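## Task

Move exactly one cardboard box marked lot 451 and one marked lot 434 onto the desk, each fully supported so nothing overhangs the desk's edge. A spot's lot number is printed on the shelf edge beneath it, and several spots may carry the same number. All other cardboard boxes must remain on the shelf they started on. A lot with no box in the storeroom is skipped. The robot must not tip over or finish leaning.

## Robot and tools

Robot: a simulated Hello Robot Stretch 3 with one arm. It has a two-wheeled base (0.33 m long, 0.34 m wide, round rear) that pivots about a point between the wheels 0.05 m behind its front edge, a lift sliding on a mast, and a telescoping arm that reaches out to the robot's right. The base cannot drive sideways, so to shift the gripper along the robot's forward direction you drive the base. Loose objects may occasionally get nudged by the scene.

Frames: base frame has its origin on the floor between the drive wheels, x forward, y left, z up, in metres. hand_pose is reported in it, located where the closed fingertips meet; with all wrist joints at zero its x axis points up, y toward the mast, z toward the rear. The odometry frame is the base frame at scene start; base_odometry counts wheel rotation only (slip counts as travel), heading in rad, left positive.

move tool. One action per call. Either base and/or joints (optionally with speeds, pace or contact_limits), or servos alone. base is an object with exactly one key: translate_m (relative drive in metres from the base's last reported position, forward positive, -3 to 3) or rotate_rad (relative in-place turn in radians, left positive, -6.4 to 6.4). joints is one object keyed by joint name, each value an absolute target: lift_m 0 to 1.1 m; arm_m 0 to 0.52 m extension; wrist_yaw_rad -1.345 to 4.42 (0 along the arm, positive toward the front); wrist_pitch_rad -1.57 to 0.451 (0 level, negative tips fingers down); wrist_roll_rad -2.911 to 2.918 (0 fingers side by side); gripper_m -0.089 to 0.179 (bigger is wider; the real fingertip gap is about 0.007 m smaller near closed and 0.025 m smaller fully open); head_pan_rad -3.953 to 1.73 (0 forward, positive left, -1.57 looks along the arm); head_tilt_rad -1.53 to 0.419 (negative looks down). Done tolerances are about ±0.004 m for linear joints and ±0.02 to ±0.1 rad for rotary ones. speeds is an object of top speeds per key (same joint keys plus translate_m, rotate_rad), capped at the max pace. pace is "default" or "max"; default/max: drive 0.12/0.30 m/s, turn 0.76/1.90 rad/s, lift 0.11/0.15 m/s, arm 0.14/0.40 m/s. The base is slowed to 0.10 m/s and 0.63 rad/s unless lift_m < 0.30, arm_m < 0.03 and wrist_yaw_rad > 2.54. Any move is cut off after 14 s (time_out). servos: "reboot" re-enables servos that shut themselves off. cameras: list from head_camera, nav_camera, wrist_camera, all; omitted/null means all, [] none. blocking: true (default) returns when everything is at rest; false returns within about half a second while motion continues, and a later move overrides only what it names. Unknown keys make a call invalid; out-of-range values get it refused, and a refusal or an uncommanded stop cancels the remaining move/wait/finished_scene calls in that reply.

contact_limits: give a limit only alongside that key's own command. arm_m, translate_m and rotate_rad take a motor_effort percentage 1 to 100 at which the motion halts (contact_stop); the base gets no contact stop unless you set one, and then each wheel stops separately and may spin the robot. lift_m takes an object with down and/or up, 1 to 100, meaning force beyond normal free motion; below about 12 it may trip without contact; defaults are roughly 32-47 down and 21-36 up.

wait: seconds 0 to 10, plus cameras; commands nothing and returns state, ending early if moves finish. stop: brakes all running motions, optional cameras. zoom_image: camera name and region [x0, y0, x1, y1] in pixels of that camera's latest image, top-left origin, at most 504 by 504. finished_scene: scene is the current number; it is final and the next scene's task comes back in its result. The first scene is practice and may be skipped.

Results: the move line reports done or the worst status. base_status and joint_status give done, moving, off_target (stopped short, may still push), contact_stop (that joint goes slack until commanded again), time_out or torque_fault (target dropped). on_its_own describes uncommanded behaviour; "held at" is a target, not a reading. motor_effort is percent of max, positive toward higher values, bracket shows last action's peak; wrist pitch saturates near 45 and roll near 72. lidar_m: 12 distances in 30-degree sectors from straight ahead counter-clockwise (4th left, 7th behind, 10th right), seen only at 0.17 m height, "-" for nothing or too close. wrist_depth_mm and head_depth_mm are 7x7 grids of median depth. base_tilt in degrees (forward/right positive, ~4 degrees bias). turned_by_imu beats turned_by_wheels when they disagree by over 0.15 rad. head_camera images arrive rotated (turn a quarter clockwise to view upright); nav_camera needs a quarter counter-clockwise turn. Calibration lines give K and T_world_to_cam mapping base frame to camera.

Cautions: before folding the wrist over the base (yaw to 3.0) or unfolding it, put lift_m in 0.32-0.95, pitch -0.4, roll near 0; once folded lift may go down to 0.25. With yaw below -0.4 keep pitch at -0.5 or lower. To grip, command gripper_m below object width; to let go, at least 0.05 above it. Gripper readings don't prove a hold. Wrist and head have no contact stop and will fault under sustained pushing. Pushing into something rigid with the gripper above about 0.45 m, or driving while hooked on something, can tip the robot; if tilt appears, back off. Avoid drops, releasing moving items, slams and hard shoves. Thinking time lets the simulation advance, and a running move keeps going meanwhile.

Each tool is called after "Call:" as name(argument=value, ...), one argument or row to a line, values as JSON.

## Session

Call:
move(
  joints={"head_pan_rad": 0.0, "head_tilt_rad": -0.3},
  cameras=["nav_camera", "head_camera"],
)

Scene clock: 0.77 s.
move: done
base_odometry: x=+0.000 y=+0.000 heading=+0.000
turned_by_wheels: +0.000
turned_by_imu: +0.000
base_tilt: forward=-0.3 right=-1.3
lidar_m: 0.73 0.73 0.85 1.53 2.68 1.26 1.01 1.12 1.82 1.64 1.40 0.83
head_depth_mm: 680 715 760 803 854 908 978 / 661 695 736 776 825 875 943 / 648 674 711 752 796 849 905 / 627 656 693 732 773 825 878 / 611 639 671 707 743 789 837 / 595 623 653 685 724 763 809 / 582 606 633 666 702 741 784
base_status: not commanded
joint_positions: lift_m=+0.374 arm_m=+0.001 wrist_yaw_rad=+3.009 wrist_pitch_rad=-0.462 wrist_roll_rad=+0.000 gripper_m=+0.037 head_pan_rad=+0.000 head_tilt_rad=-0.301
joint_status: all done
measured_speeds: all 0
motor_effort: left_wheel=-0.4(0.7) right_wheel=+0.4(1.1) lift_m=+23.1(23.8) arm_m=-4.2(5.1) wrist_yaw_rad=+0.7(1.1) wrist_pitch_rad=+1.9(2.0) wrist_roll_rad=+0.0(0.2) gripper_m=+0.2(0.8) head_pan_rad=-0.3(2.1) head_tilt_rad=-2.7(8.6)
hand_pose: x=+0.0076 y=+0.0712 z=+0.3774 quat_wxyz=(+0.207, +0.697, +0.116, +0.676) (m; base frame)
wrist_depth_mm: - 139 - - - 912 705 / - 152 - - - 961 732 / - 170 975 - - 961 758 / 844 808 210 834 837 824 761 / 724 711 214 704 694 702 695 / 620 610 130 590 127 599 587 / 540 549 303 360 517 519 526
pictures: head_camera (sideways), nav_camera (sideways)
camera_calibration:
head_camera: T_world_to_cam=[[-0.245977, -0.0462812, -0.96817, 1.27708], [0.040744, 0.997483, -0.058034, 0.074936], [0.968419, -0.0537222, -0.243472, 0.266548], [0, 0, 0, 1]] pos_world=[0.05295, -0.00132285, 1.30568]
nav_camera: T_world_to_cam=[[0.271347, 0.0170398, 0.962331, -1.21116], [0.0143614, -0.999804, 0.0136539, 0.0323109], [0.962374, 0.0101155, -0.271539, 0.300772], [0, 0, 0, 1]] pos_world=[0.038725, 0.0499, 1.24676]

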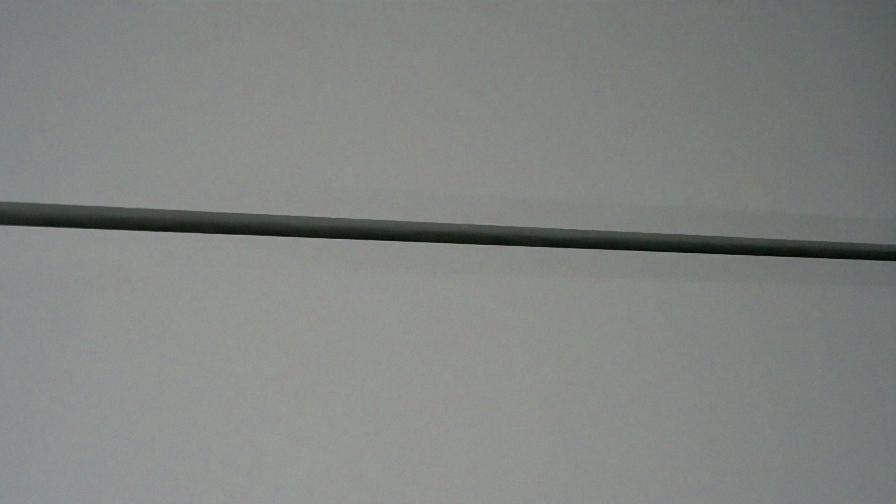

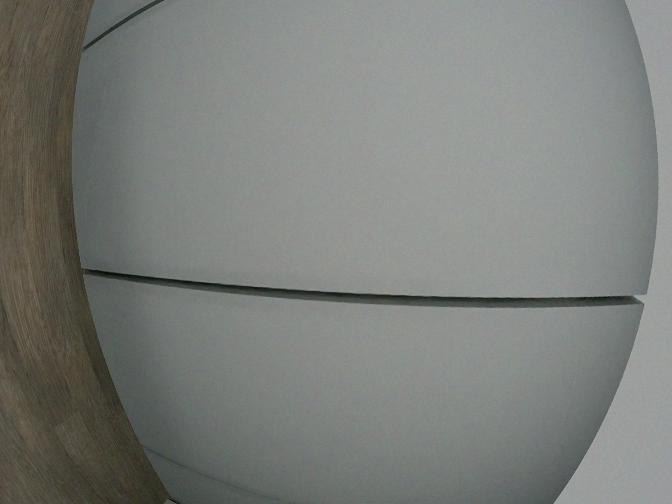

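Call:
move(
  joints={"head_pan_rad": 1.6, "head_tilt_rad": -0.3},
  cameras=["nav_camera"],
)

Call:
move(
  joints={"head_pan_rad": -1.2, "head_tilt_rad": -0.3},
  cameras=["nav_camera"],
)

Call:
move(
  joints={"head_pan_rad": -2.7, "head_tilt_rad": -0.3},
  cameras=["nav_camera"],
)

Call:
move(
  joints={"head_pan_rad": -3.9, "head_tilt_rad": -0.3},
  cameras=["nav_camera"],
)

Scene clock: 9.93 s.
move: done
base_odometry: x=+0.000 y=+0.000 heading=+0.000
turned_by_wheels: +0.000
turned_by_imu: +0.000
base_tilt: forward=-0.3 right=-1.1
lidar_m: 0.73 0.73 0.86 1.54 2.67 1.26 1.01 1.12 1.82 1.63 1.40 0.83
head_depth_mm: 1343 1340 1358 1364 1371 1375 1384 / 2532 2625 2730 1736 1741 1765 1582 / 2467 2584 2718 2831 2996 2086 1574 / 2398 2551 2639 2808 2915 2053 1554 / 2372 2474 2631 2740 2816 2038 1564 / 2334 2419 2577 2678 2752 2014 1550 / 2252 2385 2516 2624 2704 2022 1555
base_status: not commanded
joint_positions: lift_m=+0.374 arm_m=+0.001 wrist_yaw_rad=+3.009 wrist_pitch_rad=-0.462 wrist_roll_rad=+0.000 gripper_m=+0.037 head_pan_rad=+1.637 head_tilt_rad=-0.301
joint_status: all done
measured_speeds: all 0
motor_effort: left_wheel=+0.0(0.8) right_wheel=+1.1(1.1) lift_m=+23.6(24.1) arm_m=-11.0(11.3) wrist_yaw_rad=+1.2(1.5) wrist_pitch_rad=+1.9(2.0) wrist_roll_rad=+0.1(0.3) gripper_m=+0.2(1.0) head_pan_rad=-2.6(7.2) head_tilt_rad=+0.2(2.5)
hand_pose: x=+0.0076 y=+0.0712 z=+0.3774 quat_wxyz=(+0.207, +0.697, +0.116, +0.676) (m; base frame)
wrist_depth_mm: - 139 - - - 903 718 / - 152 - - - 950 721 / - 169 956 - - 954 754 / 870 810 210 850 837 833 761 / 725 725 212 711 698 698 679 / 626 611 130 588 127 597 586 / 547 550 302 360 510 519 517
pictures: nav_camera (sideways)
camera_calibration:
nav_camera: T_world_to_cam=[[-0.03508, 0.269609, 0.962331, -1.20929], [0.996625, 0.0809396, 0.0136539, 0.026319], [-0.0742095, 0.959562, -0.271539, 0.307095], [0, 0, 0, 1]] pos_world=[-0.0458627, 0.029228, 1.24676]

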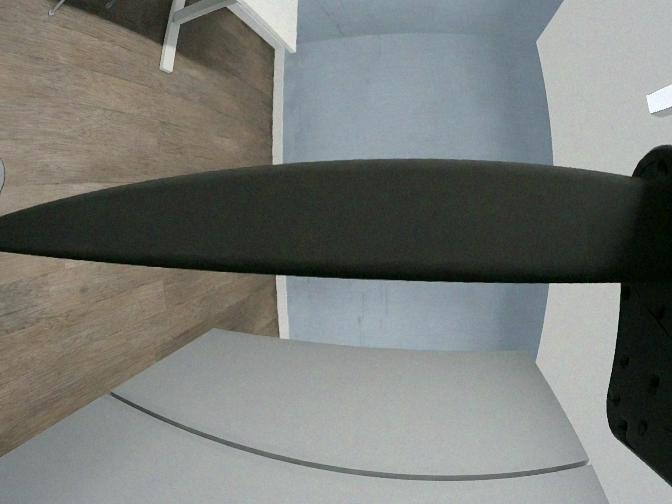

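Scene clock: 12.67 s.
move: done
base_odometry: x=+0.000 y=+0.000 heading=+0.000
turned_by_wheels: +0.000
turned_by_imu: +0.000
base_tilt: forward=-0.3 right=-1.2
lidar_m: 0.73 0.73 0.85 1.54 2.67 1.26 1.01 1.12 1.82 1.64 1.40 0.83
head_depth_mm: 1517 1834 1948 2045 2082 1976 1578 / 1568 1704 1602 1632 1741 1841 1585 / 1733 1899 2006 2100 2050 1951 1574 / 1743 1946 2030 2131 2180 1951 1573 / 1786 1959 2035 2169 2178 1936 1558 / 1655 1820 1909 1931 1937 1895 1558 / 1491 1519 1581 1622 1680 1734 1551
base_status: not commanded
joint_positions: lift_m=+0.374 arm_m=+0.001 wrist_yaw_rad=+3.009 wrist_pitch_rad=-0.462 wrist_roll_rad=+0.000 gripper_m=+0.037 head_pan_rad=-1.208 head_tilt_rad=-0.301
joint_status: all done
measured_speeds: translate_m=+0.000 rotate_rad=+0.000 lift_m=+0.000 arm_m=+0.000 wrist_yaw_rad=+0.000 wrist_pitch_rad=+0.000 wrist_roll_rad=+0.000 head_pan_rad=+0.024 head_tilt_rad=+0.000
motor_effort: left_wheel=-0.4(0.8) right_wheel=+0.6(1.1) lift_m=+23.9(24.5) arm_m=-12.7(13.4) wrist_yaw_rad=-0.3(1.6) wrist_pitch_rad=+2.0(2.1) wrist_roll_rad=+0.1(0.3) gripper_m=+0.7(1.1) head_pan_rad=+3.0(5.3) head_tilt_rad=+3.1(4.5)
hand_pose: x=+0.0076 y=+0.0712 z=+0.3774 quat_wxyz=(+0.207, +0.697, +0.116, +0.676) (m; base frame)
wrist_depth_mm: - 139 - - - 913 714 / - 152 - - - 962 722 / - 169 966 - - 932 757 / 865 815 210 843 852 830 754 / 722 718 212 710 707 697 688 / 620 613 130 593 127 605 593 / 545 550 302 360 516 516 516
pictures: nav_camera (sideways)
camera_calibration:
nav_camera: T_world_to_cam=[[0.112114, -0.247689, 0.962331, -1.21019], [-0.929798, -0.367816, 0.0136539, 0.0380703], [0.350579, -0.896304, -0.271539, 0.304504], [0, 0, 0, 1]] pos_world=[0.0643243, -0.0128193, 1.24676]

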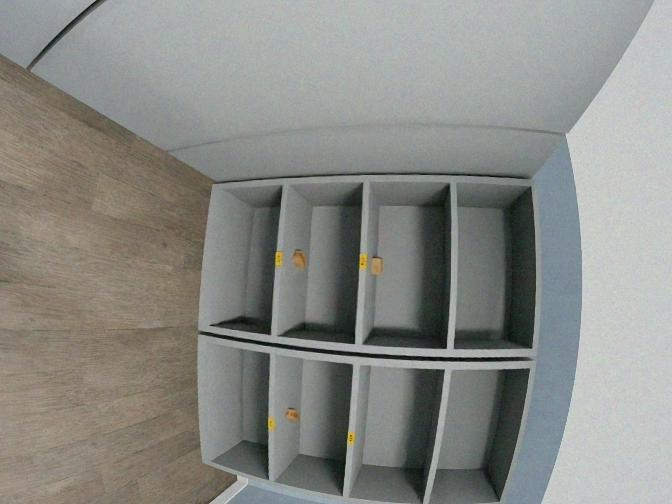

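Scene clock: 13.87 s.
move: done
base_odometry: x=+0.000 y=+0.000 heading=+0.000
turned_by_wheels: +0.000
turned_by_imu: +0.000
base_tilt: forward=-0.3 right=-1.3
lidar_m: 0.73 0.73 0.86 1.53 2.67 1.26 1.01 1.12 1.82 1.63 1.40 0.83
head_depth_mm: 1332 1390 1448 1530 1379 940 1544 / 1352 1403 1479 1556 1359 932 1584 / 1378 1432 1510 1582 1349 971 1486 / 1396 1452 1541 1608 1676 1011 1564 / 1409 1477 1553 1638 1711 1801 1557 / 1422 1494 1571 1652 1737 1839 1552 / 1461 1514 1600 1689 1784 1867 1545
base_status: not commanded
joint_positions: lift_m=+0.374 arm_m=+0.001 wrist_yaw_rad=+3.009 wrist_pitch_rad=-0.462 wrist_roll_rad=+0.000 gripper_m=+0.037 head_pan_rad=-2.736 head_tilt_rad=-0.301
joint_status: all done
measured_speeds: all 0
motor_effort: left_wheel=-0.1(0.7) right_wheel=+0.4(0.9) lift_m=+24.3(24.6) arm_m=-13.0(13.7) wrist_yaw_rad=-0.2(1.8) wrist_pitch_rad=+1.9(2.0) wrist_roll_rad=+0.0(0.3) gripper_m=+0.3(1.1) head_pan_rad=+2.7(5.3) head_tilt_rad=+4.1(7.3)
hand_pose: x=+0.0076 y=+0.0712 z=+0.3774 quat_wxyz=(+0.207, +0.697, +0.116, +0.676) (m; base frame)
wrist_depth_mm: - 140 - - - 901 712 / - 152 - - - 970 730 / - 169 979 - - 964 744 / 860 806 209 850 837 831 766 / 722 707 212 694 695 706 691 / 614 612 130 592 127 598 594 / 536 551 303 360 517 526 525
pictures: nav_camera (sideways)
camera_calibration:
nav_camera: T_world_to_cam=[[-0.242558, -0.122821, 0.962331, -1.20802], [-0.40806, 0.912853, 0.0136539, 0.0348876], [-0.880143, -0.389377, -0.271539, 0.312011], [0, 0, 0, 1]] pos_world=[-0.00416503, -0.0587284, 1.24676]

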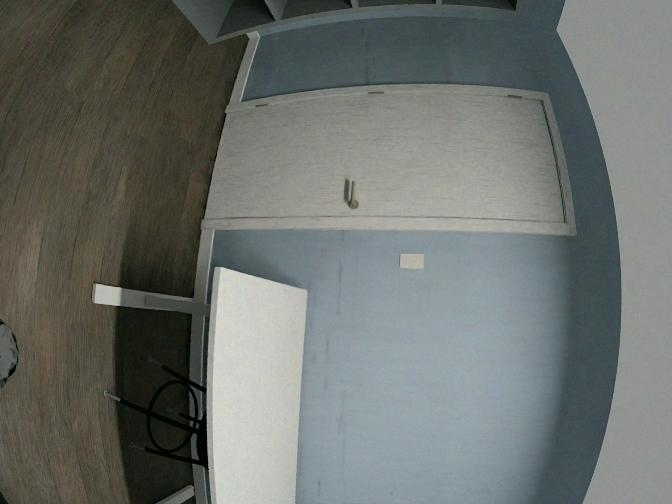

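Scene clock: 14.97 s.
move: done
base_odometry: x=+0.000 y=+0.000 heading=+0.000
turned_by_wheels: +0.000
turned_by_imu: +0.000
base_tilt: forward=-0.4 right=-1.3
lidar_m: 0.73 0.73 0.86 1.53 2.67 1.26 1.01 1.12 1.82 1.64 1.40 0.83
head_depth_mm: - - - - - - - / - - - - - - - / 2606 2727 2831 2991 3095 2084 1625 / 2691 2866 2970 3108 2777 2044 1562 / 2354 2435 2566 2736 2476 2023 1569 / 2055 2114 2209 2256 1409 1838 1546 / 1821 1857 1948 1937 1294 1915 1542
base_status: not commanded
joint_positions: lift_m=+0.374 arm_m=+0.001 wrist_yaw_rad=+3.009 wrist_pitch_rad=-0.462 wrist_roll_rad=+0.000 gripper_m=+0.037 head_pan_rad=-3.938 head_tilt_rad=-0.301
joint_status: all done
measured_speeds: all 0
motor_effort: left_wheel=+0.0(0.6) right_wheel=+0.5(0.8) lift_m=+23.9(25.0) arm_m=-13.0(13.6) wrist_yaw_rad=+0.3(1.3) wrist_pitch_rad=+2.0(2.0) wrist_roll_rad=+0.2(0.3) gripper_m=+0.1(0.9) head_pan_rad=+3.4(4.9) head_tilt_rad=+5.1(6.8)
hand_pose: x=+0.0076 y=+0.0712 z=+0.3774 quat_wxyz=(+0.207, +0.697, +0.116, +0.676) (m; base frame)
wrist_depth_mm: - 140 - - - 916 703 / - 152 - - - 950 735 / - 169 957 - - 947 760 / 871 796 209 852 855 825 755 / 722 714 213 709 693 691 699 / 618 608 130 592 127 591 591 / 538 546 302 358 513 525 527
pictures: nav_camera (sideways)
camera_calibration:
nav_camera: T_world_to_cam=[[-0.201981, 0.181999, 0.962331, -1.20827], [0.704462, 0.70961, 0.0136539, 0.0281012], [-0.680395, 0.680683, -0.271539, 0.310792], [0, 0, 0, 1]] pos_world=[-0.0523816, -0.0115889, 1.24676]

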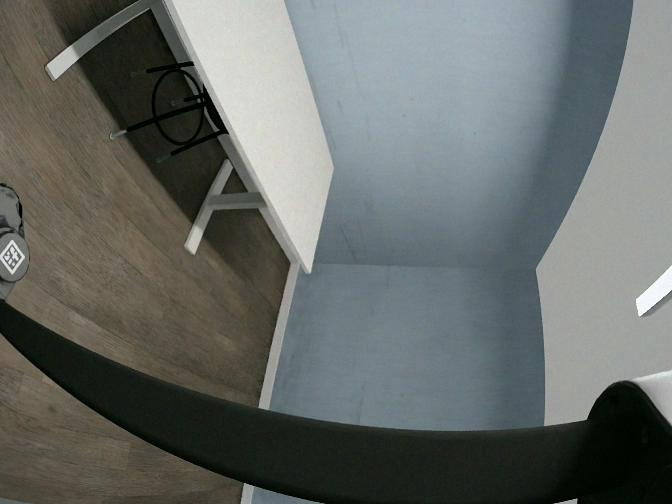

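Call:
move(
  joints={"head_pan_rad": -1.5, "head_tilt_rad": -0.35},
  cameras=["head_camera"],
)

Scene clock: 44.80 s.
move: done
base_odometry: x=+0.000 y=+0.000 heading=+0.000
turned_by_wheels: +0.000
turned_by_imu: +0.000
base_tilt: forward=-0.5 right=-1.1
lidar_m: 0.73 0.73 0.86 1.54 2.67 1.26 1.02 1.12 1.83 1.64 1.40 0.83
head_depth_mm: 1844 1994 2098 2152 2103 1971 1519 / 1864 1990 2124 2263 2317 1943 1516 / 1854 1964 2088 2210 2293 1925 1499 / 1496 1527 1796 2085 1952 1914 1486 / 1779 1890 1979 2115 2155 1859 1482 / 1785 1836 1950 2087 2119 1851 1467 / 1748 1788 1911 2043 2115 1832 1471
base_status: not commanded
joint_positions: lift_m=+0.374 arm_m=+0.001 wrist_yaw_rad=+3.009 wrist_pitch_rad=-0.462 wrist_roll_rad=+0.000 gripper_m=+0.037 head_pan_rad=-1.491 head_tilt_rad=-0.350
joint_status: all done
measured_speeds: translate_m=+0.000 rotate_rad=+0.000 lift_m=+0.000 arm_m=+0.000 wrist_yaw_rad=+0.000 wrist_pitch_rad=+0.000 wrist_roll_rad=+0.000 head_pan_rad=-0.024 head_tilt_rad=+0.000
motor_effort: left_wheel=-0.3(0.7) right_wheel=+0.5(1.3) lift_m=+25.0(25.4) arm_m=-12.4(13.5) wrist_yaw_rad=-0.5(1.6) wrist_pitch_rad=+1.9(2.0) wrist_roll_rad=-0.1(0.5) gripper_m=+0.4(1.0) head_pan_rad=-3.2(4.7) head_tilt_rad=-3.7(6.4)
hand_pose: x=+0.0076 y=+0.0712 z=+0.3774 quat_wxyz=(+0.207, +0.697, +0.116, +0.676) (m; base frame)
wrist_depth_mm: - 140 - - - 902 701 / - 152 - - - 957 734 / - 169 961 - - 970 738 / 880 790 210 839 841 821 769 / 721 716 212 715 700 698 691 / 614 613 130 584 127 600 591 / 542 549 303 363 516 523 520
pictures: head_camera (sideways)
camera_calibration:
head_camera: T_world_to_cam=[[-0.0693381, 0.288108, -0.955084, 1.25891], [0.997346, 0.0413137, -0.0599437, 0.0715833], [0.0221878, -0.956706, -0.290208, 0.333149], [0, 0, 0, 1]] pos_world=[0.00850532, -0.0469344, 1.30334]

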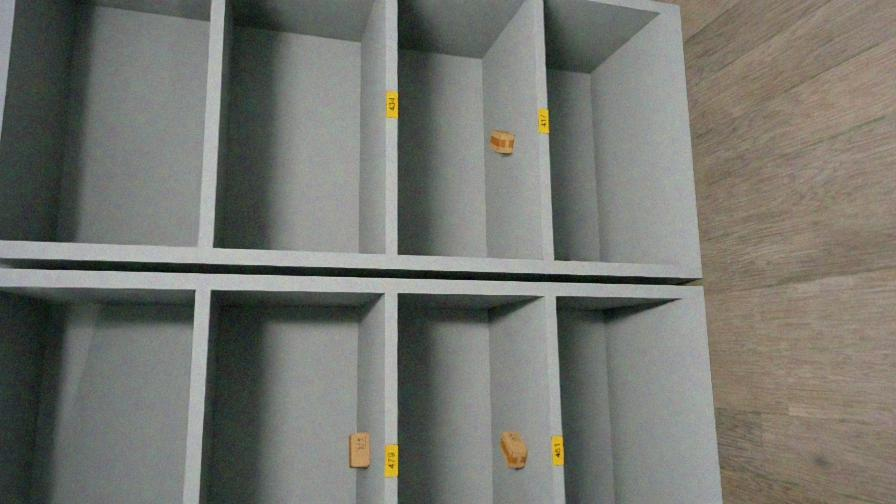

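Call:
zoom_image(
  camera="head_camera",
  region=[370, 80, 410, 125],
)

Call:
zoom_image(
  camera="head_camera",
  region=[525, 100, 565, 145],
)

Call:
zoom_image(
  camera="head_camera",
  region=[370, 440, 410, 485],
)

Call:
zoom_image(
  camera="head_camera",
  region=[538, 430, 578, 475],
)

Scaled by 11.200 from the camera's 896x504 image, which has a finer 1280x720 frame.

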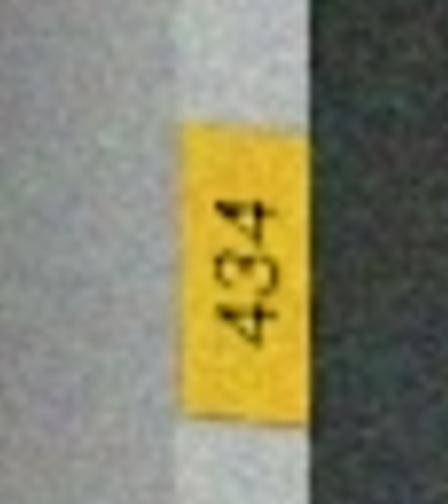

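Scaled by 11.200 from the camera's 896x504 image, which has a finer 1280x720 frame.

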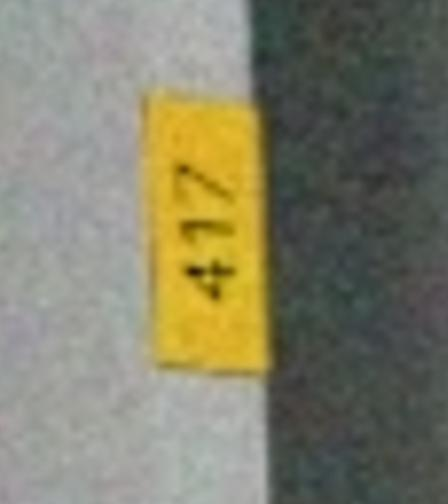

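Scaled by 11.200 from the camera's 896x504 image, which has a finer 1280x720 frame.

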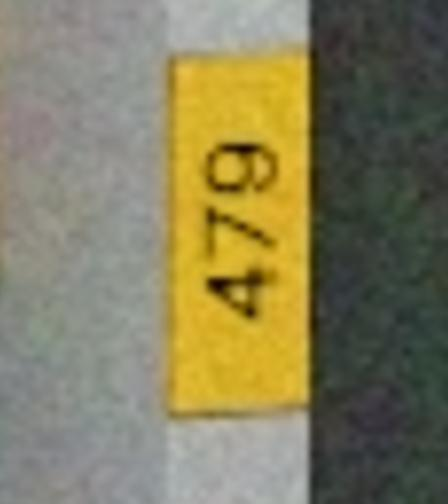

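Scaled by 11.200 from the camera's 896x504 image, which has a finer 1280x720 frame.

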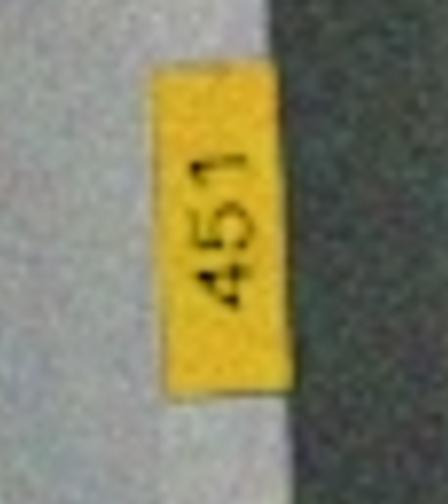

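Call:
move(
  base={"rotate_rad": -1.08},
  joints={"lift_m": 0.29, "head_pan_rad": -0.1, "head_tilt_rad": -0.45},
  pace="max",
  cameras=[],
)

Call:
move(
  base={"translate_m": 1.06},
  pace="max",
  cameras=["head_camera"],
)

Scene clock: 129.00 s.
move: done
base_odometry: x=+0.000 y=+0.000 heading=-1.080
turned_by_wheels: -1.080
turned_by_imu: -1.059
base_tilt: forward=-0.3 right=-1.2
lidar_m: 1.44 0.84 0.73 0.73 0.85 1.49 2.67 1.26 1.12 1.12 1.80 1.63
head_depth_mm: 1394 1437 1582 1925 2199 1743 1389 / 1717 1820 1929 1791 1892 1730 1380 / 1726 1892 1984 2117 2154 1709 1383 / 1782 1900 2018 2130 2148 1703 1360 / 1794 1956 2077 2182 2124 1698 1358 / 1517 1633 1724 1861 1982 1704 1361 / 1344 1390 1451 1508 1582 1570 1354
base_status: done
joint_positions: lift_m=+0.290 arm_m=+0.001 wrist_yaw_rad=+3.009 wrist_pitch_rad=-0.463 wrist_roll_rad=+0.000 gripper_m=+0.037 head_pan_rad=-0.094 head_tilt_rad=-0.454
joint_status: all done
measured_speeds: all 0
motor_effort: left_wheel=+6.9(14.6) right_wheel=-7.9(14.5) lift_m=+30.7(31.5) arm_m=-12.6(13.4) wrist_yaw_rad=+0.0(2.1) wrist_pitch_rad=+2.1(2.1) wrist_roll_rad=+0.1(0.3) gripper_m=+0.4(1.0) head_pan_rad=-3.5(5.6) head_tilt_rad=+1.7(8.2)
hand_pose: x=+0.0076 y=+0.0711 z=+0.2927 quat_wxyz=(+0.208, +0.697, +0.117, +0.676) (m; base frame)
wrist_depth_mm: 897 139 780 753 729 690 661 / 996 152 838 832 796 759 719 / 888 169 805 868 836 819 781 / 714 662 209 701 703 683 678 / 601 585 214 566 582 576 571 / 509 510 130 301 127 496 497 / 276 275 267 270 415 435 432
pictures: none
No camera images: "cameras" was empty.

Scene clock: 133.87 s.
move: done
base_odometry: x=+0.500 y=-0.935 heading=-1.079
turned_by_wheels: +0.000
turned_by_imu: +0.000
base_tilt: forward=-0.3 right=-1.1
lidar_m: 0.75 0.51 0.45 0.45 0.52 0.93 3.67 1.72 1.83 1.52 0.76 0.93
head_depth_mm: 580 901 973 845 1134 1029 847 / 593 918 984 811 1167 1021 843 / 605 933 1011 814 1192 980 859 / 621 947 1016 812 1198 1009 882 / 635 962 1039 803 1211 1003 881 / 655 936 981 794 1084 996 1099 / 655 726 754 739 811 860 910
base_status: done
joint_positions: lift_m=+0.290 arm_m=+0.001 wrist_yaw_rad=+3.009 wrist_pitch_rad=-0.463 wrist_roll_rad=+0.000 gripper_m=+0.037 head_pan_rad=-0.100 head_tilt_rad=-0.449
joint_status: not commanded
measured_speeds: all 0
motor_effort: left_wheel=+5.3(16.1) right_wheel=-0.9(10.7) lift_m=+23.6(31.1) arm_m=-11.2(13.1) wrist_yaw_rad=-0.4(1.7) wrist_pitch_rad=+2.0(2.2) wrist_roll_rad=-0.2(0.3) gripper_m=+0.9(1.0) head_pan_rad=-2.9(3.8) head_tilt_rad=+3.2(5.3)
hand_pose: x=+0.0076 y=+0.0711 z=+0.2927 quat_wxyz=(+0.208, +0.697, +0.117, +0.676) (m; base frame)
wrist_depth_mm: 554 139 489 475 453 437 417 / 615 152 537 522 497 477 452 / 684 171 570 573 550 523 489 / 718 659 211 650 608 575 544 / 595 581 213 570 585 579 570 / 512 512 130 301 127 498 491 / 276 274 267 269 418 435 434
pictures: head_camera (sideways)
camera_calibration:
head_camera: T_world_to_cam=[[-0.388557, -0.00747074, -0.921395, 1.21688], [0.131322, 0.98931, -0.0634005, 0.0813584], [0.912019, -0.145634, -0.383422, 0.449031], [0, 0, 0, 1]] pos_world=[0.0526164, -0.00600356, 1.29855]

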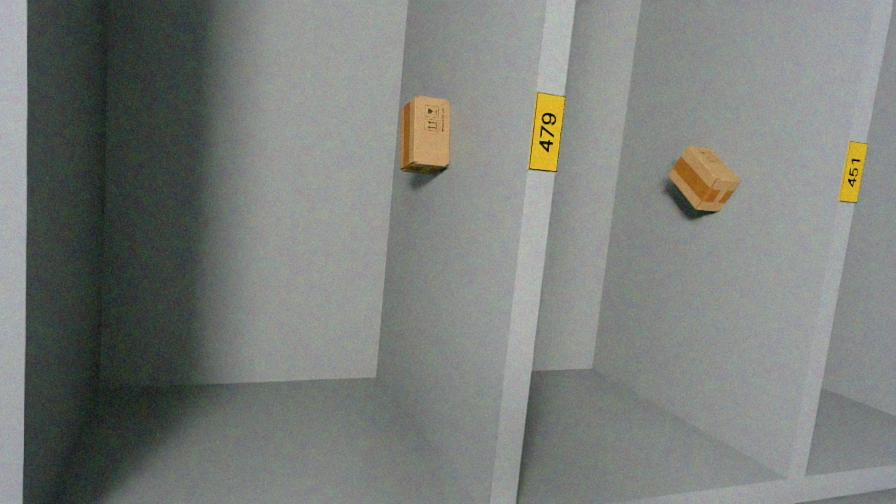

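Call:
move(
  base={"rotate_rad": 1.317},
  joints={"lift_m": 0.5, "wrist_pitch_rad": -0.4, "head_pan_rad": -1.57},
  pace="max",
  cameras=["head_camera"],
)

Call:
move(
  joints={"wrist_yaw_rad": 0.0, "gripper_m": 0.179},
  pace="max",
  cameras=[],
)

Call:
move(
  joints={"wrist_pitch_rad": -0.15, "arm_m": 0.18},
  cameras=["wrist_camera"],
)

Scene clock: 157.43 s.
move: done
base_odometry: x=+0.500 y=-0.935 heading=+0.237
turned_by_wheels: +1.317
turned_by_imu: +1.296
base_tilt: forward=-0.3 right=-1.3
lidar_m: 0.45 0.46 0.64 1.77 1.89 1.71 1.83 1.50 0.76 1.06 0.63 0.46
head_depth_mm: 574 947 1023 845 1159 1027 901 / 585 944 1021 836 1194 1028 893 / 600 944 1019 826 1193 1017 890 / 614 942 1019 815 1194 978 883 / 631 941 1018 808 1194 1000 881 / 646 941 1013 795 1192 995 873 / 670 948 1008 787 1153 990 873
base_status: done
joint_positions: lift_m=+0.500 arm_m=+0.001 wrist_yaw_rad=+3.009 wrist_pitch_rad=-0.419 wrist_roll_rad=+0.000 gripper_m=+0.037 head_pan_rad=-1.573 head_tilt_rad=-0.449
joint_status: all done
measured_speeds: all 0
motor_effort: left_wheel=-6.2(14.7) right_wheel=+8.0(13.1) lift_m=+24.0(34.7) arm_m=-12.2(13.5) wrist_yaw_rad=-0.7(1.9) wrist_pitch_rad=+3.1(5.5) wrist_roll_rad=+0.1(0.3) gripper_m=+0.8(1.1) head_pan_rad=+3.7(4.9) head_tilt_rad=-1.3(1.6)
hand_pose: x=+0.0083 y=+0.0768 z=+0.5125 quat_wxyz=(+0.193, +0.699, +0.101, +0.681) (m; base frame)
wrist_depth_mm: - 139 - - - 765 529 / - 150 - - - 767 536 / - 164 - - - 783 543 / - - 212 - - 794 543 / 950 916 205 889 936 821 552 / 820 809 132 769 127 766 552 / 701 704 273 693 660 679 562
pictures: head_camera (sideways)
camera_calibration:
head_camera: T_world_to_cam=[[-0.0454269, 0.385964, -0.921395, 1.21478], [0.99741, -0.0339606, -0.0634005, 0.0760752], [-0.0557614, -0.921888, -0.383422, 0.454934], [0, 0, 0, 1]] pos_world=[0.00467346, -0.0468805, 1.29855]

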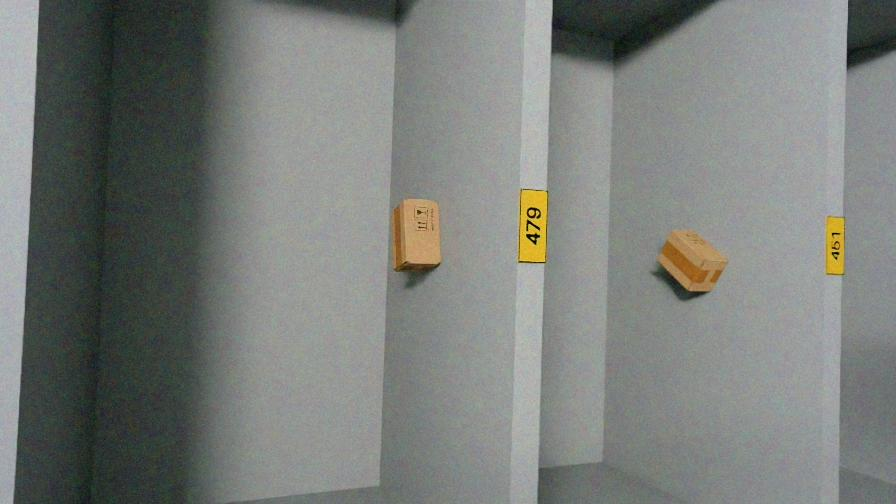

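Scene clock: 159.40 s.
move: done
base_odometry: x=+0.500 y=-0.935 heading=+0.237
turned_by_wheels: +0.000
turned_by_imu: +0.000
base_tilt: forward=-0.3 right=-1.1
lidar_m: 0.45 0.47 0.64 1.78 1.89 1.71 1.83 1.50 0.76 1.06 0.63 0.46
head_depth_mm: 573 946 1019 848 1168 1028 899 / 586 944 1023 831 1200 1024 893 / 600 946 1021 822 1191 1016 890 / 614 941 1021 812 1193 973 886 / 631 944 1018 807 1188 1000 880 / 650 939 1017 794 1196 998 875 / 670 942 1006 785 1159 992 872
base_status: not commanded
joint_positions: lift_m=+0.500 arm_m=+0.001 wrist_yaw_rad=+0.003 wrist_pitch_rad=-0.419 wrist_roll_rad=+0.000 gripper_m=+0.179 head_pan_rad=-1.570 head_tilt_rad=-0.449
joint_status: all done
measured_speeds: all 0
motor_effort: left_wheel=-5.9(6.7) right_wheel=+7.8(8.6) lift_m=+23.4(24.1) arm_m=-12.2(13.1) wrist_yaw_rad=-2.2(7.8) wrist_pitch_rad=+3.0(3.2) wrist_roll_rad=-0.1(0.3) gripper_m=+0.7(84.0) head_pan_rad=+3.6(4.0) head_tilt_rad=-2.5(3.0)
hand_pose: x=-0.0208 y=-0.3698 z=+0.5124 quat_wxyz=(+0.692, +0.148, -0.691, -0.146) (m; base frame)
wrist_depth_mm: 458 496 489 474 468 461 448 / 378 374 369 361 358 353 347 / 504 669 - - - 821 611 / 511 665 - - - 887 603 / 517 669 - - - - 576 / 119 126 - - - - 121 / 118 664 676 657 655 643 108
pictures: none
No camera images: "cameras" was empty.

Scene clock: 161.97 s.
move: done
base_odometry: x=+0.500 y=-0.935 heading=+0.237
turned_by_wheels: +0.000
turned_by_imu: +0.000
base_tilt: forward=-0.2 right=-1.2
lidar_m: 0.45 0.46 0.64 1.77 1.88 1.71 1.83 1.50 0.76 1.06 0.63 0.46
head_depth_mm: 576 946 1025 849 1163 1027 897 / 587 947 1020 830 1198 1022 891 / 602 945 1021 823 1195 1017 861 / 616 946 1017 815 1204 974 888 / 634 944 1014 802 1192 1004 876 / 652 943 1015 795 1201 998 874 / 672 938 1002 782 1155 993 871
base_status: not commanded
joint_positions: lift_m=+0.500 arm_m=+0.180 wrist_yaw_rad=+0.003 wrist_pitch_rad=-0.172 wrist_roll_rad=+0.000 gripper_m=+0.179 head_pan_rad=-1.570 head_tilt_rad=-0.449
joint_status: all done
measured_speeds: all 0
motor_effort: left_wheel=-6.2(6.7) right_wheel=+7.5(8.9) lift_m=+24.3(24.6) arm_m=+13.6(15.2) wrist_yaw_rad=-3.8(5.0) wrist_pitch_rad=+3.7(6.8) wrist_roll_rad=+0.1(0.3) gripper_m=+0.7(1.1) head_pan_rad=+3.3(4.2) head_tilt_rad=-4.8(4.8)
hand_pose: x=-0.0207 y=-0.5733 z=+0.5711 quat_wxyz=(+0.705, +0.062, -0.704, -0.060) (m; base frame)
wrist_depth_mm: 497 - - - - - 563 / 504 616 - - - - 582 / 482 578 513 373 509 506 530 / 357 355 354 355 350 350 347 / 257 243 254 254 252 253 253 / 119 143 220 217 213 209 121 / 119 678 - - - - 108
pictures: wrist_camera
camera_calibration:
wrist_camera: T_world_to_cam=[[-0.998859, -0.0450951, -0.0157134, -0.0309279], [-0.00184943, 0.36533, -0.930876, 0.773573], [0.0477186, -0.929785, -0.364996, -0.157436], [0, 0, 0, 1]] pos_world=[-0.0219493, -0.430385, 0.662152]

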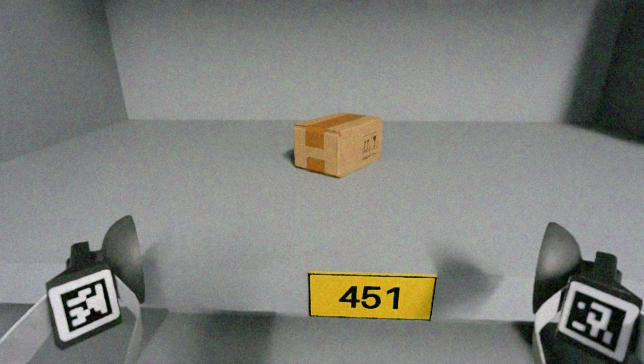

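Call:
move(
  base={"translate_m": 0.13},
  joints={"wrist_yaw_rad": -0.39, "arm_m": 0.25, "lift_m": 0.495},
  cameras=["wrist_camera"],
)

Scene clock: 259.47 s.
move: done
base_odometry: x=+0.626 y=-0.904 heading=+0.237
turned_by_wheels: +0.000
turned_by_imu: -0.001
base_tilt: forward=-0.3 right=-1.2
lidar_m: 0.32 0.33 0.45 1.25 1.97 1.82 1.96 0.86 0.85 0.96 0.45 0.33
head_depth_mm: 582 949 1020 844 1201 1028 894 / 595 945 1021 827 1197 1016 891 / 608 941 1024 822 1200 980 840 / 622 945 1022 809 1201 1008 828 / 639 945 1022 801 1203 1006 880 / 657 931 1004 793 1096 994 872 / 630 721 734 698 765 785 848
base_status: done
joint_positions: lift_m=+0.495 arm_m=+0.250 wrist_yaw_rad=-0.387 wrist_pitch_rad=-0.172 wrist_roll_rad=+0.000 gripper_m=+0.179 head_pan_rad=-1.570 head_tilt_rad=-0.450
joint_status: all done
measured_speeds: all 0
motor_effort: left_wheel=+5.4(8.6) right_wheel=+4.7(12.1) lift_m=+24.7(26.1) arm_m=+12.7(14.1) wrist_yaw_rad=-2.4(5.8) wrist_pitch_rad=+3.6(3.7) wrist_roll_rad=+0.2(0.3) gripper_m=+0.3(1.0) head_pan_rad=+3.4(3.8) head_tilt_rad=-4.2(5.0)
hand_pose: x=-0.1152 y=-0.6249 z=+0.5662 quat_wxyz=(+0.680, -0.076, -0.703, -0.195) (m; base frame)
wrist_depth_mm: 449 473 514 549 - 625 481 / 467 500 542 - - 638 487 / 482 505 488 367 547 544 479 / 340 340 318 312 336 336 336 / 260 232 245 243 243 242 241 / 119 146 191 191 190 190 121 / 118 152 157 162 176 211 108
pictures: wrist_camera
camera_calibration:
wrist_camera: T_world_to_cam=[[-0.941009, 0.338016, -0.0157045, 0.118379], [0.1371, 0.338421, -0.930954, 0.786884], [-0.309363, -0.878189, -0.3648, -0.211729], [0, 0, 0, 1]] pos_world=[-0.0619872, -0.49225, 0.657174]

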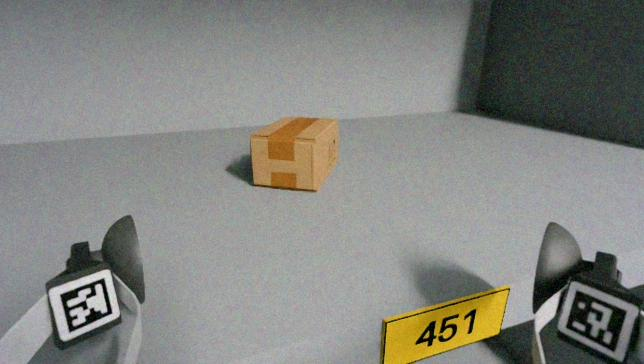

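Call:
move(
  base={"translate_m": -0.032},
  joints={"arm_m": 0.36, "lift_m": 0.493},
  cameras=["wrist_camera"],
)

Scene clock: 292.57 s.
move: done
base_odometry: x=+0.595 y=-0.912 heading=+0.237
turned_by_wheels: +0.000
turned_by_imu: +0.000
base_tilt: forward=-0.3 right=-1.2
lidar_m: 0.35 0.36 0.50 1.38 2.75 1.79 1.93 0.87 0.82 1.06 0.49 0.36
head_depth_mm: 582 944 1017 844 1201 1024 899 / 595 946 1021 832 1198 1021 892 / 607 942 1019 818 1205 980 652 / 623 946 1017 815 1200 1003 664 / 640 943 1018 800 1196 1007 881 / 659 939 1013 793 1172 996 874 / 680 816 831 742 861 891 847
base_status: done
joint_positions: lift_m=+0.493 arm_m=+0.360 wrist_yaw_rad=-0.387 wrist_pitch_rad=-0.172 wrist_roll_rad=+0.000 gripper_m=+0.179 head_pan_rad=-1.570 head_tilt_rad=-0.450
joint_status: all done
measured_speeds: all 0
motor_effort: left_wheel=-7.7(10.1) right_wheel=-3.9(11.0) lift_m=+31.2(33.2) arm_m=+13.6(14.9) wrist_yaw_rad=-2.7(4.3) wrist_pitch_rad=+3.6(3.7) wrist_roll_rad=+0.1(0.3) gripper_m=+0.6(1.1) head_pan_rad=+2.6(3.8) head_tilt_rad=-3.4(4.2)
hand_pose: x=-0.1153 y=-0.7349 z=+0.5642 quat_wxyz=(+0.680, -0.076, -0.703, -0.195) (m; base frame)
wrist_depth_mm: 360 386 414 451 492 533 454 / 375 405 436 478 526 554 460 / 395 425 454 479 528 531 456 / 335 332 227 211 330 329 326 / 256 228 215 204 238 237 237 / 119 145 187 187 187 179 121 / 119 149 154 153 153 148 108
pictures: wrist_camera
camera_calibration:
wrist_camera: T_world_to_cam=[[-0.940904, 0.33831, -0.0157026, 0.155678], [0.13719, 0.338339, -0.93097, 0.822221], [-0.309644, -0.878108, -0.364757, -0.30905], [0, 0, 0, 1]] pos_world=[-0.0620173, -0.602237, 0.655179]

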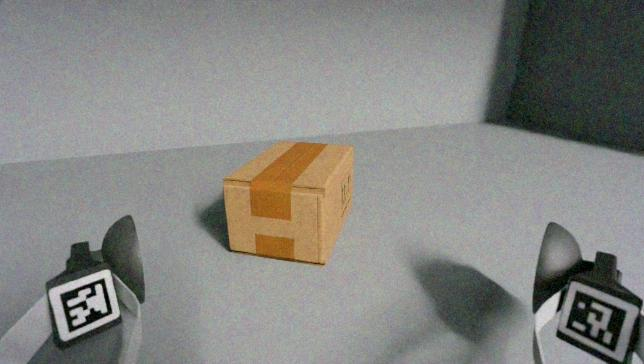

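Call:
move(
  joints={"arm_m": 0.447},
  contact_limits={"arm_m": 32},
  cameras=["wrist_camera"],
)

Scene clock: 325.83 s.
move: done
base_odometry: x=+0.595 y=-0.912 heading=+0.237
turned_by_wheels: +0.000
turned_by_imu: +0.000
base_tilt: forward=-0.2 right=-1.2
lidar_m: 0.35 0.36 0.50 1.38 2.74 1.80 1.93 0.87 0.83 1.06 0.50 0.36
head_depth_mm: 581 949 1025 838 1194 1029 898 / 592 949 1018 832 1202 1022 896 / 609 941 1019 824 1198 977 666 / 621 946 1018 810 1194 973 831 / 642 936 1019 800 1199 1005 878 / 657 942 1012 793 1176 995 877 / 682 816 827 741 864 890 848
base_status: not commanded
joint_positions: lift_m=+0.493 arm_m=+0.447 wrist_yaw_rad=-0.387 wrist_pitch_rad=-0.172 wrist_roll_rad=+0.000 gripper_m=+0.179 head_pan_rad=-1.570 head_tilt_rad=-0.450
joint_status: all done
measured_speeds: all 0
motor_effort: left_wheel=-7.5(8.2) right_wheel=-3.5(4.9) lift_m=+28.6(29.6) arm_m=+13.3(15.7) wrist_yaw_rad=-2.6(4.1) wrist_pitch_rad=+3.6(3.7) wrist_roll_rad=-0.2(0.3) gripper_m=+0.6(1.0) head_pan_rad=+3.2(3.4) head_tilt_rad=-2.4(4.5)
contact_limits: arm_m 32 (drawing in: default 31, maximum 55; extending or still: default 40, maximum 69)
hand_pose: x=-0.1153 y=-0.8219 z=+0.5642 quat_wxyz=(+0.680, -0.076, -0.703, -0.195) (m; base frame)
wrist_depth_mm: 292 310 335 365 397 442 452 / 304 325 353 385 423 466 462 / 316 340 369 408 441 476 457 / 323 333 330 332 328 327 327 / 254 227 239 138 214 237 237 / 119 145 179 116 118 178 121 / 118 148 143 121 115 147 108
pictures: wrist_camera
camera_calibration:
wrist_camera: T_world_to_cam=[[-0.940904, 0.33831, -0.0157026, 0.185111], [0.137189, 0.338338, -0.930971, 0.851656], [-0.309644, -0.878108, -0.364756, -0.385446], [0, 0, 0, 1]] pos_world=[-0.0620173, -0.689237, 0.65518]

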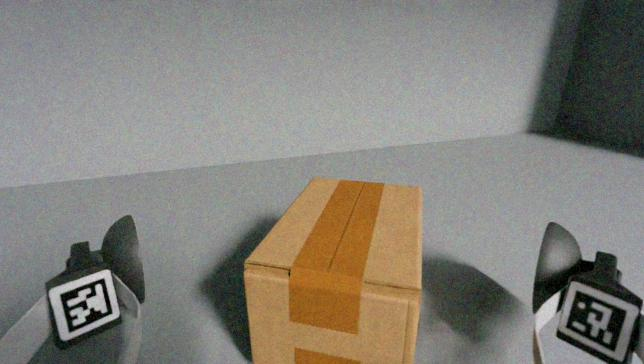

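Call:
move(
  joints={"gripper_m": 0.035},
  cameras=["wrist_camera"],
)

Scene clock: 346.40 s.
move: done
base_odometry: x=+0.595 y=-0.912 heading=+0.237
turned_by_wheels: +0.000
turned_by_imu: +0.000
base_tilt: forward=-0.4 right=-1.2
lidar_m: 0.35 0.36 0.50 1.38 2.75 1.79 1.93 0.86 0.82 1.06 0.50 0.36
head_depth_mm: 582 944 1023 839 1198 1030 898 / 594 943 1017 830 1196 1020 894 / 608 943 1018 821 1196 982 667 / 625 945 1020 812 1198 972 831 / 642 944 1015 801 1192 1006 880 / 659 943 1018 788 1176 993 875 / 683 815 830 737 861 889 845
base_status: not commanded
joint_positions: lift_m=+0.493 arm_m=+0.447 wrist_yaw_rad=-0.387 wrist_pitch_rad=-0.172 wrist_roll_rad=+0.000 gripper_m=+0.036 head_pan_rad=-1.570 head_tilt_rad=-0.450
joint_status: all done
measured_speeds: all 0
motor_effort: left_wheel=-7.2(8.1) right_wheel=-3.4(4.5) lift_m=+25.9(27.6) arm_m=+13.0(13.8) wrist_yaw_rad=-2.9(4.3) wrist_pitch_rad=+3.6(3.7) wrist_roll_rad=-0.1(0.3) gripper_m=-12.7(83.5) head_pan_rad=+3.2(3.6) head_tilt_rad=-2.5(3.4)
contact_limits: arm_m 32 (drawing in: default 31, maximum 55; extending or still: default 40, maximum 69)
hand_pose: x=-0.1153 y=-0.8219 z=+0.5642 quat_wxyz=(+0.680, -0.076, -0.703, -0.196) (m; base frame)
wrist_depth_mm: 292 312 335 364 400 436 452 / 304 325 354 383 423 469 464 / 318 339 369 405 439 478 456 / 322 331 330 191 329 327 329 / 240 239 159 138 148 239 236 / 188 187 131 128 125 178 185 / 154 113 145 137 148 142 152
pictures: wrist_camera
camera_calibration:
wrist_camera: T_world_to_cam=[[-0.940821, 0.338539, -0.0157024, 0.185248], [0.137271, 0.338305, -0.930971, 0.851638], [-0.309857, -0.878033, -0.364756, -0.385407], [0, 0, 0, 1]] pos_world=[-0.0620409, -0.689227, 0.65518]

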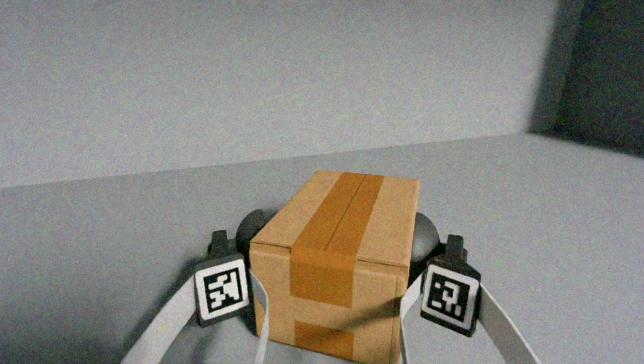

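Call:
move(
  joints={"lift_m": 0.55},
  speeds={"lift_m": 0.06},
  cameras=["wrist_camera"],
)

Call:
move(
  joints={"arm_m": 0.01},
  cameras=["wrist_camera"],
)

Scene clock: 351.63 s.
move: done
base_odometry: x=+0.595 y=-0.912 heading=+0.237
turned_by_wheels: +0.000
turned_by_imu: +0.000
base_tilt: forward=-0.3 right=-1.1
lidar_m: 0.35 0.36 0.50 1.38 2.75 1.80 1.93 0.87 0.82 1.06 0.49 0.36
head_depth_mm: 580 937 1025 841 1198 1027 902 / 595 944 1017 831 1200 1025 889 / 610 941 1020 818 1203 820 620 / 624 942 1017 811 1200 729 853 / 640 943 1020 798 1191 998 879 / 659 944 1018 791 1180 995 878 / 682 818 829 736 862 886 847
base_status: not commanded
joint_positions: lift_m=+0.550 arm_m=+0.447 wrist_yaw_rad=-0.387 wrist_pitch_rad=-0.174 wrist_roll_rad=+0.000 gripper_m=+0.036 head_pan_rad=-1.570 head_tilt_rad=-0.450
joint_status: all done
measured_speeds: all 0
motor_effort: left_wheel=-7.8(7.9) right_wheel=-3.3(4.3) lift_m=+31.7(34.3) arm_m=+12.8(13.1) wrist_yaw_rad=-3.7(3.7) wrist_pitch_rad=+4.2(4.2) wrist_roll_rad=+0.1(0.3) gripper_m=-12.4(13.1) head_pan_rad=+2.7(3.1) head_tilt_rad=-1.9(3.0)
contact_limits: arm_m 32 (drawing in: default 31, maximum 55; extending or still: default 40, maximum 69)
hand_pose: x=-0.1152 y=-0.8217 z=+0.6205 quat_wxyz=(+0.680, -0.075, -0.703, -0.196) (m; base frame)
wrist_depth_mm: 293 312 334 365 402 443 458 / 304 325 352 387 425 467 464 / 316 339 369 407 443 508 473 / 330 358 388 403 451 483 449 / 335 350 157 138 149 352 348 / 276 278 131 130 124 273 271 / 228 104 210 136 210 211 224
pictures: wrist_camera
camera_calibration:
wrist_camera: T_world_to_cam=[[-0.9408, 0.338592, -0.0158149, 0.186253], [0.138216, 0.340605, -0.929992, 0.90541], [-0.309501, -0.877122, -0.367241, -0.362358], [0, 0, 0, 1]] pos_world=[-0.0620659, -0.689284, 0.711896]

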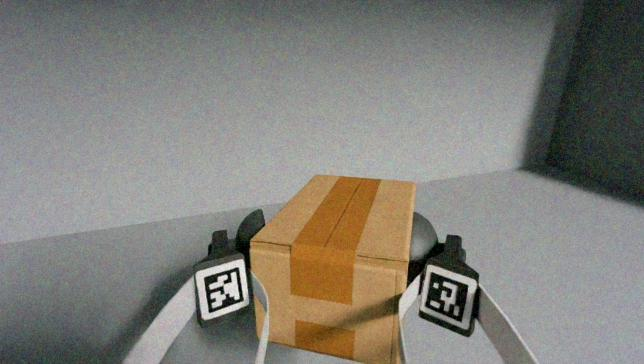

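Scene clock: 356.03 s.
move: done
base_odometry: x=+0.595 y=-0.912 heading=+0.237
turned_by_wheels: +0.000
turned_by_imu: +0.000
base_tilt: forward=-0.3 right=-1.3
lidar_m: 0.35 0.36 0.50 1.38 2.75 1.79 1.92 0.87 0.82 1.06 0.50 0.36
head_depth_mm: 583 948 1023 843 1198 1028 903 / 592 945 1019 833 1196 1022 893 / 606 944 1016 818 1200 1017 888 / 620 942 1020 810 1191 1002 886 / 639 940 1011 803 1195 1003 882 / 658 939 1017 789 1177 996 876 / 680 813 828 740 859 892 845
base_status: not commanded
joint_positions: lift_m=+0.550 arm_m=+0.010 wrist_yaw_rad=-0.387 wrist_pitch_rad=-0.175 wrist_roll_rad=+0.000 gripper_m=+0.036 head_pan_rad=-1.570 head_tilt_rad=-0.450
joint_status: all done
measured_speeds: all 0
motor_effort: left_wheel=-7.6(8.1) right_wheel=-3.4(4.6) lift_m=+24.8(31.8) arm_m=-12.4(15.2) wrist_yaw_rad=-1.5(4.7) wrist_pitch_rad=+4.1(4.3) wrist_roll_rad=+0.2(0.4) gripper_m=-12.2(12.8) head_pan_rad=+2.3(3.3) head_tilt_rad=-0.8(2.9)
hand_pose: x=-0.1152 y=-0.3847 z=+0.6204 quat_wxyz=(+0.680, -0.075, -0.703, -0.197) (m; base frame)
wrist_depth_mm: - - - - 780 585 482 / - - - - 803 606 513 / - 714 712 711 785 608 550 / 493 493 499 493 491 536 593 / 357 374 155 137 148 646 - / 631 - 131 130 125 644 - / 658 95 - 135 129 701 -
pictures: wrist_camera
camera_calibration:
wrist_camera: T_world_to_cam=[[-0.940798, 0.338597, -0.0158296, 0.0382986], [0.138338, 0.340903, -0.929864, 0.756528], [-0.309453, -0.877005, -0.367562, 0.0211872], [0, 0, 0, 1]] pos_world=[-0.062069, -0.252289, 0.711862]

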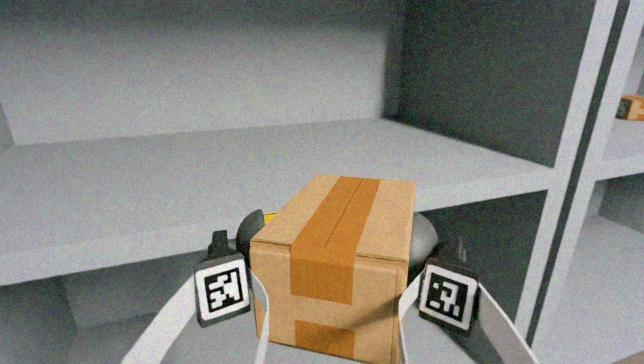

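Call:
move(
  base={"rotate_rad": -1.168},
  joints={"lift_m": 0.78},
  cameras=["wrist_camera"],
)

Call:
move(
  base={"translate_m": -1.25},
  cameras=["wrist_camera", "nav_camera"],
)

Scene clock: 383.43 s.
move: done
base_odometry: x=+0.595 y=-0.912 heading=-0.930
turned_by_wheels: -1.168
turned_by_imu: -1.149
base_tilt: forward=-0.2 right=-1.3
lidar_m: 0.56 0.38 0.35 0.35 0.45 0.97 2.69 1.80 1.92 1.61 0.82 1.06
head_depth_mm: 1583 1694 1811 1925 2058 1750 1368 / 1656 1770 1881 2027 2123 1743 464 / 1740 1855 1998 2142 2217 1712 494 / 1373 1496 1606 1755 1944 1723 1366 / 1422 1547 1576 1779 1871 1634 1367 / 1414 1586 1541 1741 1333 1543 1318 / 1003 1405 1328 895 939 993 1081
base_status: done
joint_positions: lift_m=+0.780 arm_m=+0.010 wrist_yaw_rad=-0.387 wrist_pitch_rad=-0.175 wrist_roll_rad=+0.000 gripper_m=+0.036 head_pan_rad=-1.570 head_tilt_rad=-0.450
joint_status: all done
measured_speeds: all 0
motor_effort: left_wheel=+7.8(12.1) right_wheel=-10.6(12.9) lift_m=+31.5(34.5) arm_m=-12.7(12.7) wrist_yaw_rad=-3.0(4.5) wrist_pitch_rad=+4.2(4.3) wrist_roll_rad=+0.0(0.3) gripper_m=-12.3(12.6) head_pan_rad=+2.3(2.9) head_tilt_rad=-0.9(2.3)
hand_pose: x=-0.1152 y=-0.3847 z=+0.8503 quat_wxyz=(+0.680, -0.075, -0.703, -0.197) (m; base frame)
wrist_depth_mm: - - - - - - - / - - - - - - - / - - - - - - - / - - - 199 - - - / 856 - 155 137 149 - - / 716 - 131 130 124 - - / - 113 - 136 133 - -
pictures: wrist_camera
camera_calibration:
wrist_camera: T_world_to_cam=[[-0.940793, 0.338611, -0.0158458, 0.0419585], [0.138478, 0.341239, -0.92972, 0.97032], [-0.309406, -0.876869, -0.367925, 0.106076], [0, 0, 0, 1]] pos_world=[-0.0620732, -0.252303, 0.941819]

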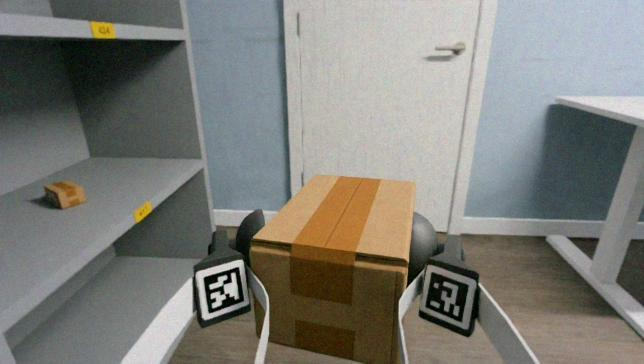

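Scene clock: 397.03 s.
move: done
base_odometry: x=-0.152 y=+0.091 heading=-0.930
turned_by_wheels: +0.000
turned_by_imu: +0.000
base_tilt: forward=-0.5 right=-1.1
lidar_m: 1.36 0.92 0.85 0.87 1.10 2.55 2.31 0.85 1.00 1.46 1.83 1.75
head_depth_mm: 1177 1250 1332 1394 1040 807 1366 / 1224 1298 1394 1454 1034 830 466 / 1272 1359 1453 1571 1019 1550 494 / 1313 1401 1526 1642 1791 1666 1378 / 1376 1473 1586 1725 1912 1696 1373 / 1437 1552 1681 1822 2013 1690 1363 / 1509 1634 1777 1950 2112 1696 1360
base_status: done
joint_positions: lift_m=+0.780 arm_m=+0.010 wrist_yaw_rad=-0.387 wrist_pitch_rad=-0.175 wrist_roll_rad=+0.000 gripper_m=+0.036 head_pan_rad=-1.570 head_tilt_rad=-0.450
joint_status: not commanded
measured_speeds: all 0
motor_effort: left_wheel=-1.7(10.0) right_wheel=-10.6(15.8) lift_m=+24.3(31.9) arm_m=-5.9(13.4) wrist_yaw_rad=-3.1(4.4) wrist_pitch_rad=+4.2(4.3) wrist_roll_rad=+0.0(0.3) gripper_m=-12.0(13.0) head_pan_rad=+1.9(3.1) head_tilt_rad=+0.9(1.8)
hand_pose: x=-0.1152 y=-0.3847 z=+0.8503 quat_wxyz=(+0.680, -0.075, -0.703, -0.197) (m; base frame)
wrist_depth_mm: - - - - - - - / - - - - - - - / - - - - - - - / - - - 182 182 - - / - - 147 137 146 - - / - - 131 130 124 - - / - 113 - 136 134 734 -
pictures: nav_camera (sideways), wrist_camera
camera_calibration:
nav_camera: T_world_to_cam=[[0.0173871, -0.411117, 0.911417, -1.14314], [-0.99979, -0.0170742, 0.0113713, 0.0414714], [0.0108868, -0.911423, -0.411327, 0.488499], [0, 0, 0, 1]] pos_world=[0.0560204, -0.0240278, 1.24234]
wrist_camera: T_world_to_cam=[[-0.940793, 0.338611, -0.0158457, 0.0419566], [0.138478, 0.341239, -0.92972, 0.970318], [-0.309406, -0.876869, -0.367926, 0.106081], [0, 0, 0, 1]] pos_world=[-0.0620732, -0.252298, 0.941819]

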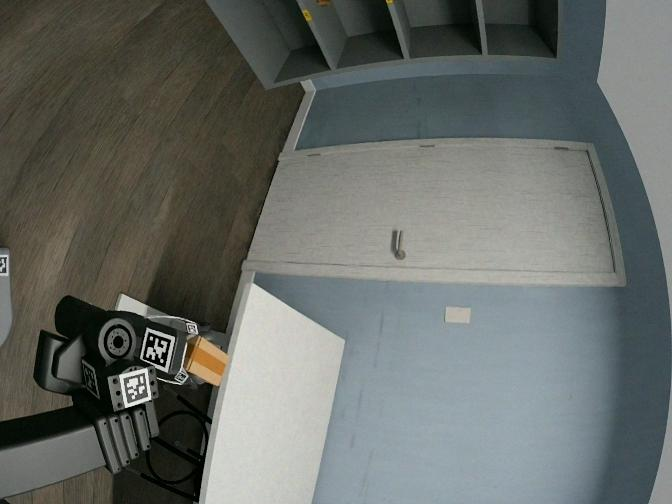

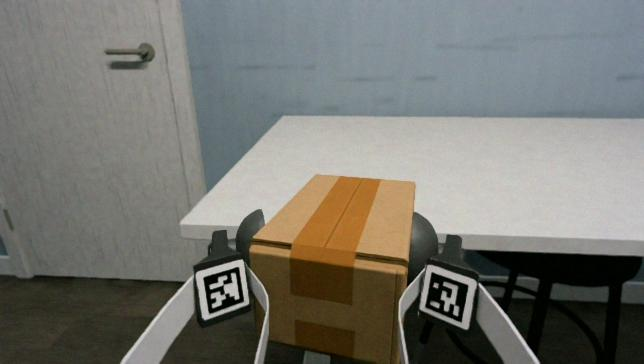

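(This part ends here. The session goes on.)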